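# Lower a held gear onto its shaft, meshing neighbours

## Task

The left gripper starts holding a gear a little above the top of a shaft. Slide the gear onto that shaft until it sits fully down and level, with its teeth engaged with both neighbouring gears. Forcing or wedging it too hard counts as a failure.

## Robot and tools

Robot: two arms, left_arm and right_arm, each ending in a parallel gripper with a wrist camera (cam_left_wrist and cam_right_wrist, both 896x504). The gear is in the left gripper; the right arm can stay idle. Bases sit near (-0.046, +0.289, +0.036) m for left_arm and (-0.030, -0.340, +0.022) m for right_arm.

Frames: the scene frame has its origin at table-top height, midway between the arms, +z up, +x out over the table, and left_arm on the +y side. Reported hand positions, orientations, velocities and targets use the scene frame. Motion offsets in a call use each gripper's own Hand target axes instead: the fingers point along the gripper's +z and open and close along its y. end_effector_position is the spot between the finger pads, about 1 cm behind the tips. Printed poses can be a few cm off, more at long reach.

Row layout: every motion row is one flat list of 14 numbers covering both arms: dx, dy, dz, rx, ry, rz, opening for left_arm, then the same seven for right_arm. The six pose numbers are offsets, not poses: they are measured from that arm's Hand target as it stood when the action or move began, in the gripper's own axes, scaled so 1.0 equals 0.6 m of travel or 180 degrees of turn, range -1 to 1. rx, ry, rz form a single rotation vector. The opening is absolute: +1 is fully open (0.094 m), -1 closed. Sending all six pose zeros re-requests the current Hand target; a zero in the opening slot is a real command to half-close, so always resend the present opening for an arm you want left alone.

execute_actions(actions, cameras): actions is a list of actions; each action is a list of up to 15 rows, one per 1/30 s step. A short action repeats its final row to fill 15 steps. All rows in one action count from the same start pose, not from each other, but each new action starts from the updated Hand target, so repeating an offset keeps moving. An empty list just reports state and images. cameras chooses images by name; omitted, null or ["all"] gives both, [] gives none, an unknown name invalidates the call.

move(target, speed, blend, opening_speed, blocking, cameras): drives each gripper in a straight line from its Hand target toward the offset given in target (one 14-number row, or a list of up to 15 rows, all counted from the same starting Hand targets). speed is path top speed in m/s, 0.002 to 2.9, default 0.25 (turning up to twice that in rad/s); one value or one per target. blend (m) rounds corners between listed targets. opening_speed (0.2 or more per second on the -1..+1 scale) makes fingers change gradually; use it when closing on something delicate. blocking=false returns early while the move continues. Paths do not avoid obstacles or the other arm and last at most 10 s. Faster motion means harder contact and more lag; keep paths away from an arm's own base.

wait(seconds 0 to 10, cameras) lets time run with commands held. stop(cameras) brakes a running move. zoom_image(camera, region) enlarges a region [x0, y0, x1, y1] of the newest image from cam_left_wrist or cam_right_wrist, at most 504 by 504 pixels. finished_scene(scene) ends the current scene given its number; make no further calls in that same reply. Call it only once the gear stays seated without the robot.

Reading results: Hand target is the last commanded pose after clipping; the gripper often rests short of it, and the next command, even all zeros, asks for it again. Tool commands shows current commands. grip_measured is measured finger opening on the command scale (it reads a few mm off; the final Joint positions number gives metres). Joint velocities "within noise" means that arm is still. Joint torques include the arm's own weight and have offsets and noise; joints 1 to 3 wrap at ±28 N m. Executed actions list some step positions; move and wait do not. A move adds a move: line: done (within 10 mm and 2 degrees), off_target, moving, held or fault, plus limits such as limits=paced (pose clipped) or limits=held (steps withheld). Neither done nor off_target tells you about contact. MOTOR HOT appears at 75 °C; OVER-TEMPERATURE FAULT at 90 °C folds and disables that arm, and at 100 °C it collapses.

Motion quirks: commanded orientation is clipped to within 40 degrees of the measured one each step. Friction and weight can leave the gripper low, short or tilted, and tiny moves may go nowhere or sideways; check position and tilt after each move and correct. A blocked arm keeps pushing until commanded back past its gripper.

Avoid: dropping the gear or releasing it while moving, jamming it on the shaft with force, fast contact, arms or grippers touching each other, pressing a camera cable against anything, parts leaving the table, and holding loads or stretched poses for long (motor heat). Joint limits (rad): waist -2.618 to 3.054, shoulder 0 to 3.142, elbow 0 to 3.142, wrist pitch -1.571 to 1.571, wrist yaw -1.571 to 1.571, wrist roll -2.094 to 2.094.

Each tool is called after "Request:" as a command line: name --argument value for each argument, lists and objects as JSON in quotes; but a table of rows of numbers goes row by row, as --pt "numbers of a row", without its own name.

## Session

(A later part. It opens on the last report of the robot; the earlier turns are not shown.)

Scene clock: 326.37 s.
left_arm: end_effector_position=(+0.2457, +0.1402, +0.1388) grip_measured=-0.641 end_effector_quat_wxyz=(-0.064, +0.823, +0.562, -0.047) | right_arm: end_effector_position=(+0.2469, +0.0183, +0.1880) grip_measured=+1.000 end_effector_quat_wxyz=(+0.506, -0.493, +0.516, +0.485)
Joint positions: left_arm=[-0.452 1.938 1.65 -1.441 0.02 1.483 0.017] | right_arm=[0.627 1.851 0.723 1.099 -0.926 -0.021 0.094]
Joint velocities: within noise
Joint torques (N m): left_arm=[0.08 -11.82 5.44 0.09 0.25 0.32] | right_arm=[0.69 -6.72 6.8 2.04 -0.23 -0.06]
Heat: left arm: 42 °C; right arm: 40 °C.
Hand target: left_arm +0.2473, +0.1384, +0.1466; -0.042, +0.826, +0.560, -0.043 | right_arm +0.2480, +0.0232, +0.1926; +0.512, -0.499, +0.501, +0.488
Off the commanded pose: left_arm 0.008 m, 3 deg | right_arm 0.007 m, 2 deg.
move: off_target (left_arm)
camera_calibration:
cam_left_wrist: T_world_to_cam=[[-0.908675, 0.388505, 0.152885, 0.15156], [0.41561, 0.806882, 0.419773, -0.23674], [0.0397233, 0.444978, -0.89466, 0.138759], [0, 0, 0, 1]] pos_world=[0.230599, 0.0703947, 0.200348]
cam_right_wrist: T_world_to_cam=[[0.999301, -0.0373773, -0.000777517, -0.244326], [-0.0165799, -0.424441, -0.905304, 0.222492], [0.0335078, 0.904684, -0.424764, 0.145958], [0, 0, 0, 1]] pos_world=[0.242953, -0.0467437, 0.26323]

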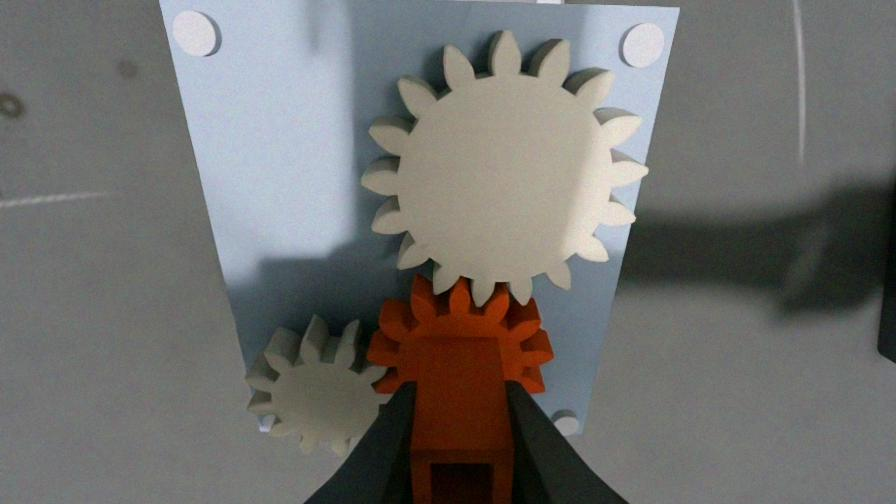

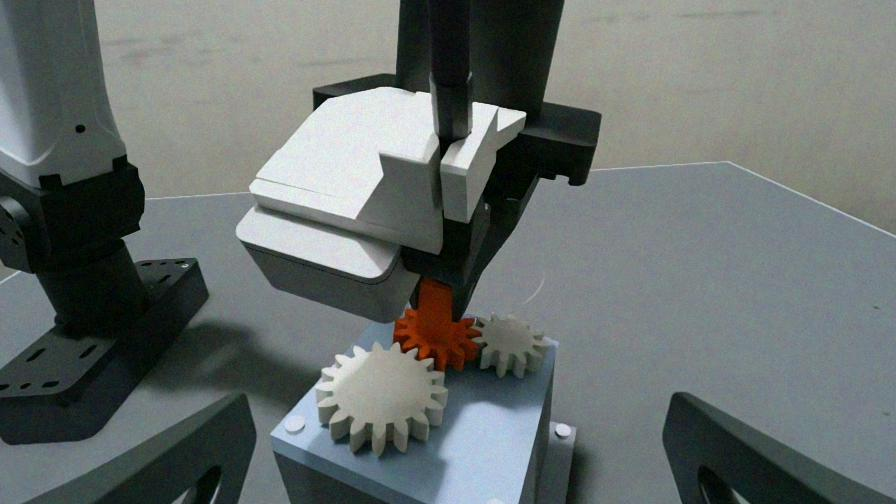

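Request:
move --target '[0,0,0.006,0,0,0,-1,0,0,0,0,0,0,1]' --speed 0.05

Request:
zoom_image --camera "cam_right_wrist" --region '[380, 260, 560, 400]'

Scene clock: 333.87 s.
left_arm: end_effector_position=(+0.2456, +0.1402, +0.1368) grip_measured=-0.641 end_effector_quat_wxyz=(-0.062, +0.823, +0.562, -0.046) | right_arm: end_effector_position=(+0.2469, +0.0183, +0.1880) grip_measured=+1.000 end_effector_quat_wxyz=(+0.506, -0.493, +0.516, +0.485)
Joint positions: left_arm=[-0.452 1.933 1.637 -1.427 0.02 1.483 0.017] | right_arm=[0.627 1.851 0.723 1.099 -0.926 -0.021 0.094]
Joint velocities: within noise
Joint torques (N m): left_arm=[0.12 -11.51 5.31 0.13 0.24 0.29] | right_arm=[0.57 -6.72 6.69 2.09 -0.2 -0.01]
Heat: left arm: 41 °C; right arm: 40 °C.
Hand target: left_arm +0.2469, +0.1385, +0.1430; -0.042, +0.826, +0.560, -0.043 | right_arm +0.2480, +0.0232, +0.1926; +0.512, -0.499, +0.501, +0.488
Off the commanded pose: left_arm 0.007 m, 2 deg | right_arm 0.007 m, 2 deg.
move: done
camera_calibration:
cam_left_wrist: T_world_to_cam=[[-0.909348, 0.388824, 0.147993, 0.152539], [0.413752, 0.80798, 0.419498, -0.235495], [0.0435354, 0.442702, -0.895611, 0.136595], [0, 0, 0, 1]] pos_world=[0.230201, 0.0704936, 0.198551]
cam_right_wrist: T_world_to_cam=[[0.999301, -0.0373773, -0.000777517, -0.244326], [-0.0165799, -0.424441, -0.905304, 0.222492], [0.0335078, 0.904684, -0.424764, 0.145958], [0, 0, 0, 1]] pos_world=[0.242953, -0.0467437, 0.26323]

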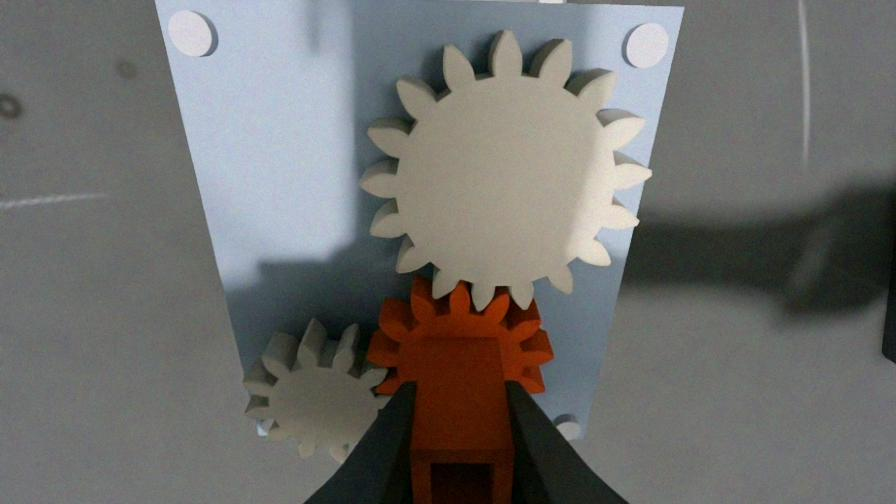

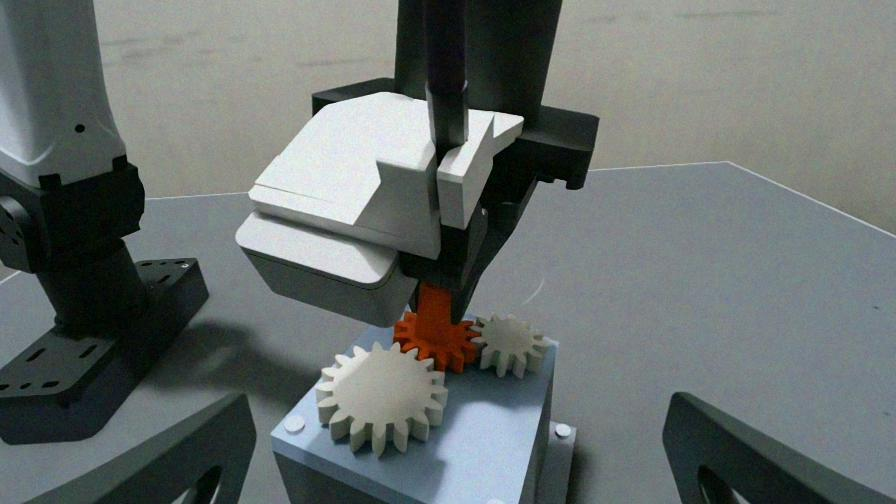

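Scaled by 2.800 from the camera's 896x504 image, which has a finer 1280x720 frame.

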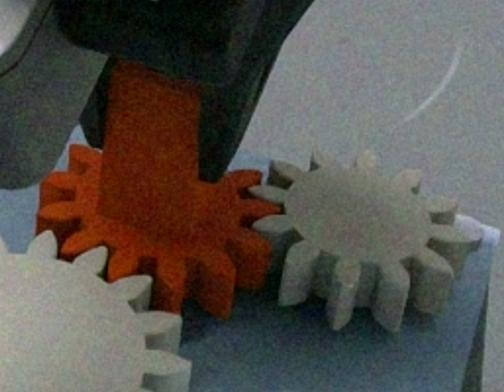

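Request:
move --target '[0,0,0.005,0,0,0,-1,0,0,0,0,0,0,1]' --speed 0.05

Request:
zoom_image --camera "cam_right_wrist" --region '[380, 260, 560, 400]'

Scene clock: 338.90 s.
left_arm: end_effector_position=(+0.2454, +0.1403, +0.1367) grip_measured=-0.641 end_effector_quat_wxyz=(-0.059, +0.824, +0.562, -0.044) | right_arm: end_effector_position=(+0.2469, +0.0183, +0.1880) grip_measured=+1.000 end_effector_quat_wxyz=(+0.506, -0.493, +0.516, +0.485)
Joint positions: left_arm=[-0.452 1.926 1.628 -1.419 0.02 1.483 0.017] | right_arm=[0.627 1.851 0.723 1.099 -0.926 -0.021 0.094]
Joint velocities: within noise
Joint torques (N m): left_arm=[0.12 -10.85 5.03 0.18 0.25 0.32] | right_arm=[0.65 -6.78 6.76 2.05 -0.24 -0.01]
Heat: left arm: 40 °C; right arm: 40 °C.
Hand target: left_arm +0.2465, +0.1385, +0.1400; -0.042, +0.826, +0.560, -0.043 | right_arm +0.2480, +0.0232, +0.1926; +0.512, -0.499, +0.501, +0.488
Off the commanded pose: left_arm 0.004 m, 2 deg | right_arm 0.007 m, 2 deg.
move: done
camera_calibration:
cam_left_wrist: T_world_to_cam=[[-0.910117, 0.389266, 0.14198, 0.153232], [0.411509, 0.809093, 0.419557, -0.235024], [0.048444, 0.440272, -0.896557, 0.135634], [0, 0, 0, 1]] pos_world=[0.229603, 0.0707923, 0.198454]
cam_right_wrist: T_world_to_cam=[[0.999301, -0.0373773, -0.000777517, -0.244326], [-0.0165799, -0.424441, -0.905304, 0.222492], [0.0335078, 0.904684, -0.424764, 0.145958], [0, 0, 0, 1]] pos_world=[0.242953, -0.0467437, 0.26323]

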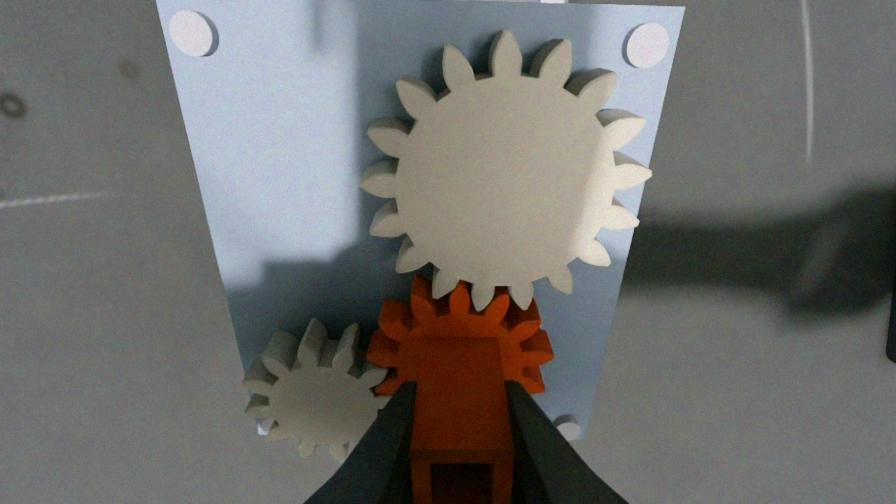

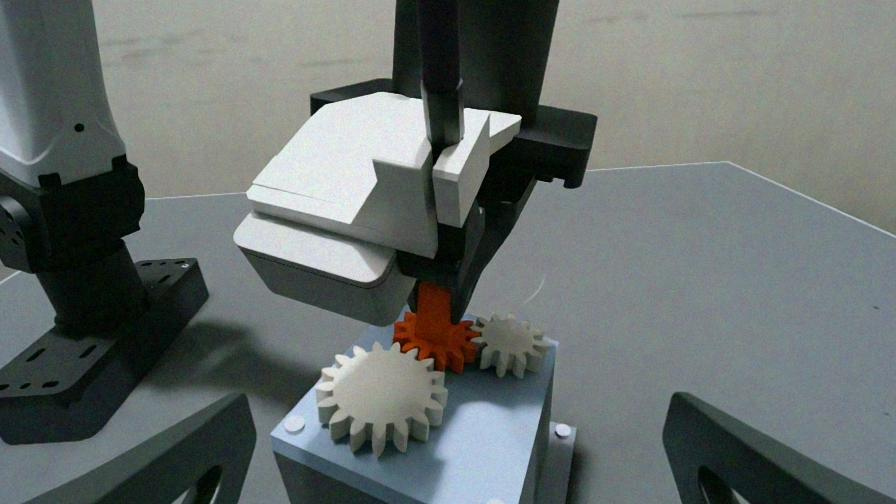

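Scaled by 2.800 from the camera's 896x504 image, which has a finer 1280x720 frame.

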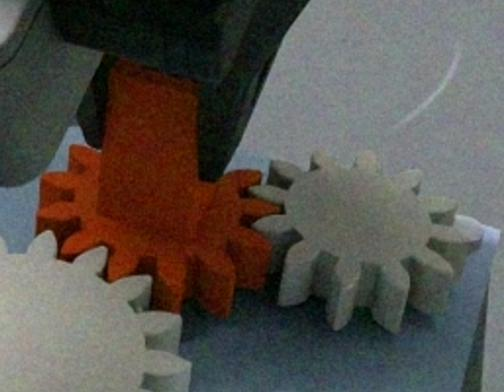

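Request:
move --target '[0,0,0,0,0,0,-0.35,0,0,0,0,0,0,1]' --opening_speed 0.4

Request:
zoom_image --camera "cam_right_wrist" --region '[380, 260, 560, 400]'

Scene clock: 349.80 s.
left_arm: end_effector_position=(+0.2451, +0.1404, +0.1354) grip_measured=-0.352 end_effector_quat_wxyz=(-0.059, +0.824, +0.562, -0.044) | right_arm: end_effector_position=(+0.2469, +0.0183, +0.1880) grip_measured=+1.000 end_effector_quat_wxyz=(+0.506, -0.493, +0.516, +0.485)
Joint positions: left_arm=[-0.452 1.925 1.622 -1.414 0.02 1.483 0.03] | right_arm=[0.627 1.851 0.723 1.099 -0.926 -0.021 0.094]
Joint velocities: within noise
Joint torques (N m): left_arm=[0.09 -10.84 5.41 0.12 0.26 0.31] | right_arm=[0.58 -6.68 6.71 2.04 -0.23 -0.03]
Heat: left arm: 40 °C; right arm: 40 °C.
Hand target: left_arm +0.2465, +0.1385, +0.1401; -0.042, +0.826, +0.560, -0.043 | right_arm +0.2480, +0.0232, +0.1926; +0.512, -0.499, +0.501, +0.488
Off the commanded pose: left_arm 0.005 m, 2 deg | right_arm 0.007 m, 2 deg.
move: done
camera_calibration:
cam_left_wrist: T_world_to_cam=[[-0.910101, 0.389184, 0.142305, 0.153134], [0.411579, 0.809064, 0.419546, -0.234489], [0.0481466, 0.440399, -0.89651, 0.134484], [0, 0, 0, 1]] pos_world=[0.229403, 0.0708924, 0.197154]
cam_right_wrist: T_world_to_cam=[[0.999301, -0.0373773, -0.000777517, -0.244326], [-0.0165799, -0.424441, -0.905304, 0.222492], [0.0335078, 0.904684, -0.424764, 0.145958], [0, 0, 0, 1]] pos_world=[0.242953, -0.0467437, 0.26323]

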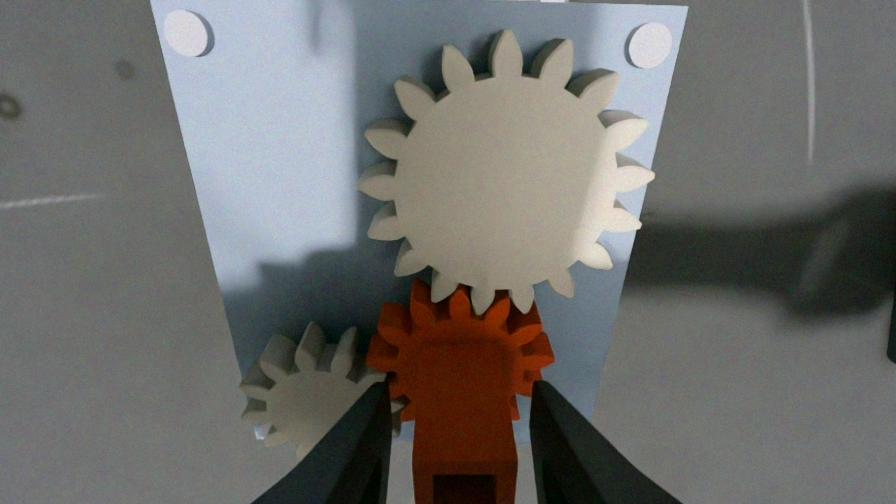

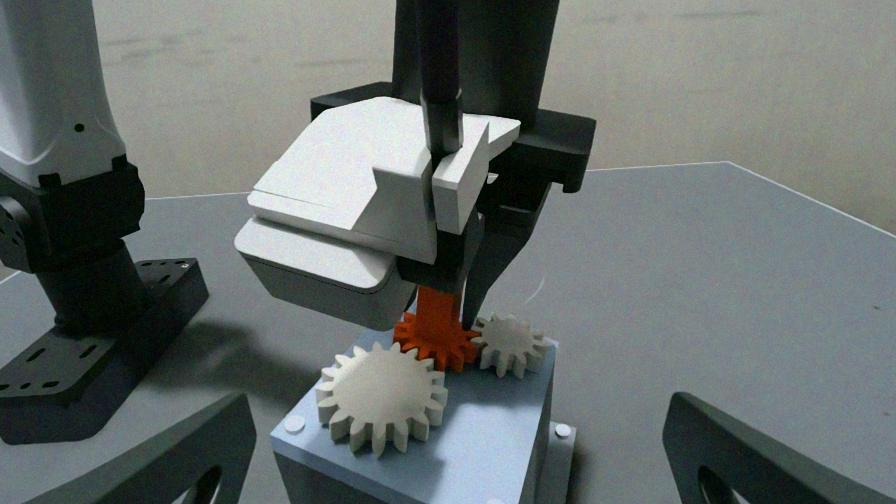

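Scaled by 2.800 from the camera's 896x504 image, which has a finer 1280x720 frame.

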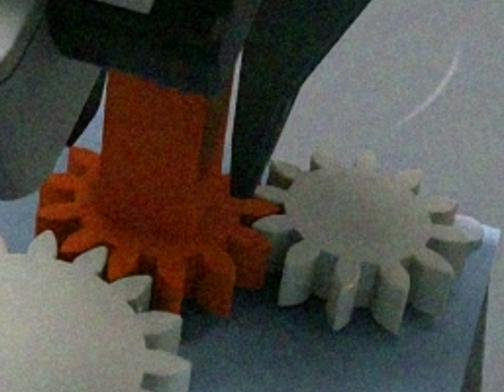

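Request:
move --target '[0,0,-0.1,0,0,0,-0.35,0,0,0,0,0,0,1]' --speed 0.12

Request:
zoom_image --camera "cam_right_wrist" --region '[380, 260, 560, 400]'

Scene clock: 357.13 s.
left_arm: end_effector_position=(+0.2532, +0.1378, +0.1844) grip_measured=-0.352 end_effector_quat_wxyz=(-0.033, +0.825, +0.564, -0.030) | right_arm: end_effector_position=(+0.2469, +0.0183, +0.1880) grip_measured=+1.000 end_effector_quat_wxyz=(+0.506, -0.493, +0.516, +0.485)
Joint positions: left_arm=[-0.448 1.907 1.799 -1.551 0.02 1.485 0.03] | right_arm=[0.627 1.851 0.723 1.099 -0.926 -0.021 0.094]
Joint velocities: within noise
Joint torques (N m): left_arm=[0.18 -11.12 8.55 -0.09 0.23 0.3] | right_arm=[0.69 -6.76 6.68 2.05 -0.23 0]
Heat: left arm: 40 °C; right arm: 40 °C.
Hand target: left_arm +0.2536, +0.1372, +0.1996; -0.042, +0.826, +0.560, -0.043 | right_arm +0.2480, +0.0232, +0.1926; +0.512, -0.499, +0.501, +0.488
Off the commanded pose: left_arm 0.015 m, 2 deg | right_arm 0.007 m, 2 deg.
joint sent to its limit (left arm) — joint 4 (wrist pitch), lower limit. The joint targets are off in orientation, not in position.
move: off_target (left_arm)
camera_calibration:
cam_left_wrist: T_world_to_cam=[[-0.916487, 0.391138, 0.084038, 0.16652], [0.38863, 0.820569, 0.419085, -0.252043], [0.094961, 0.416746, -0.904049, 0.172059], [0, 0, 0, 1]] pos_world=[0.234226, 0.0699816, 0.247184]
cam_right_wrist: T_world_to_cam=[[0.999301, -0.0373773, -0.000777517, -0.244326], [-0.0165799, -0.424441, -0.905304, 0.222492], [0.0335078, 0.904684, -0.424764, 0.145958], [0, 0, 0, 1]] pos_world=[0.242953, -0.0467437, 0.26323]

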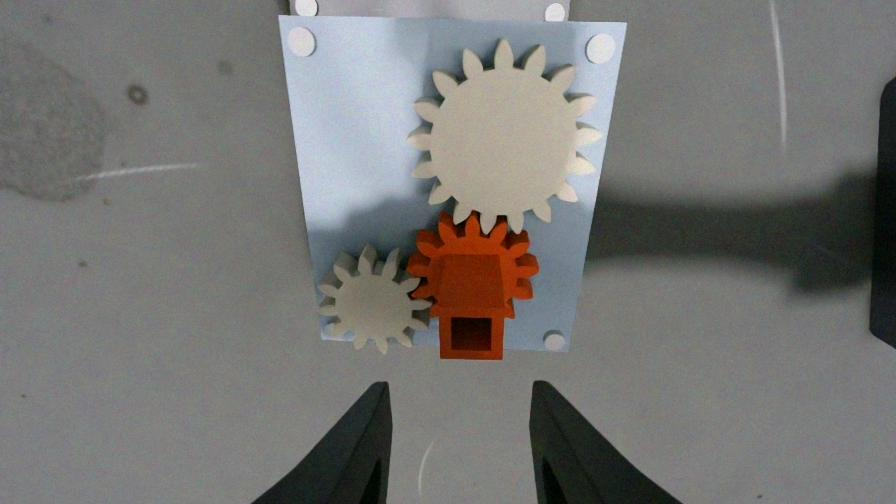

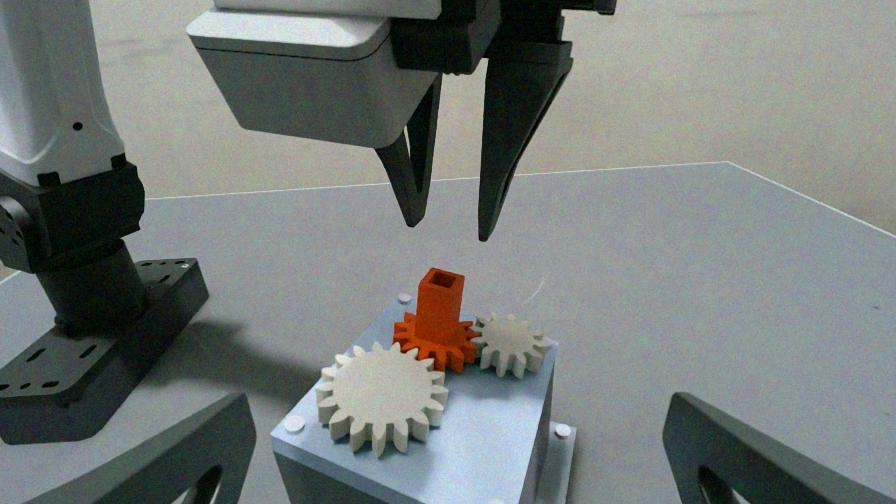

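Scaled by 2.800 from the camera's 896x504 image, which has a finer 1280x720 frame.

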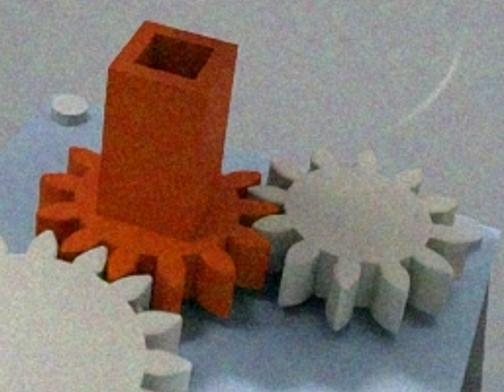

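Request:
finished_scene --scene 2

The scene is finished: the task was done.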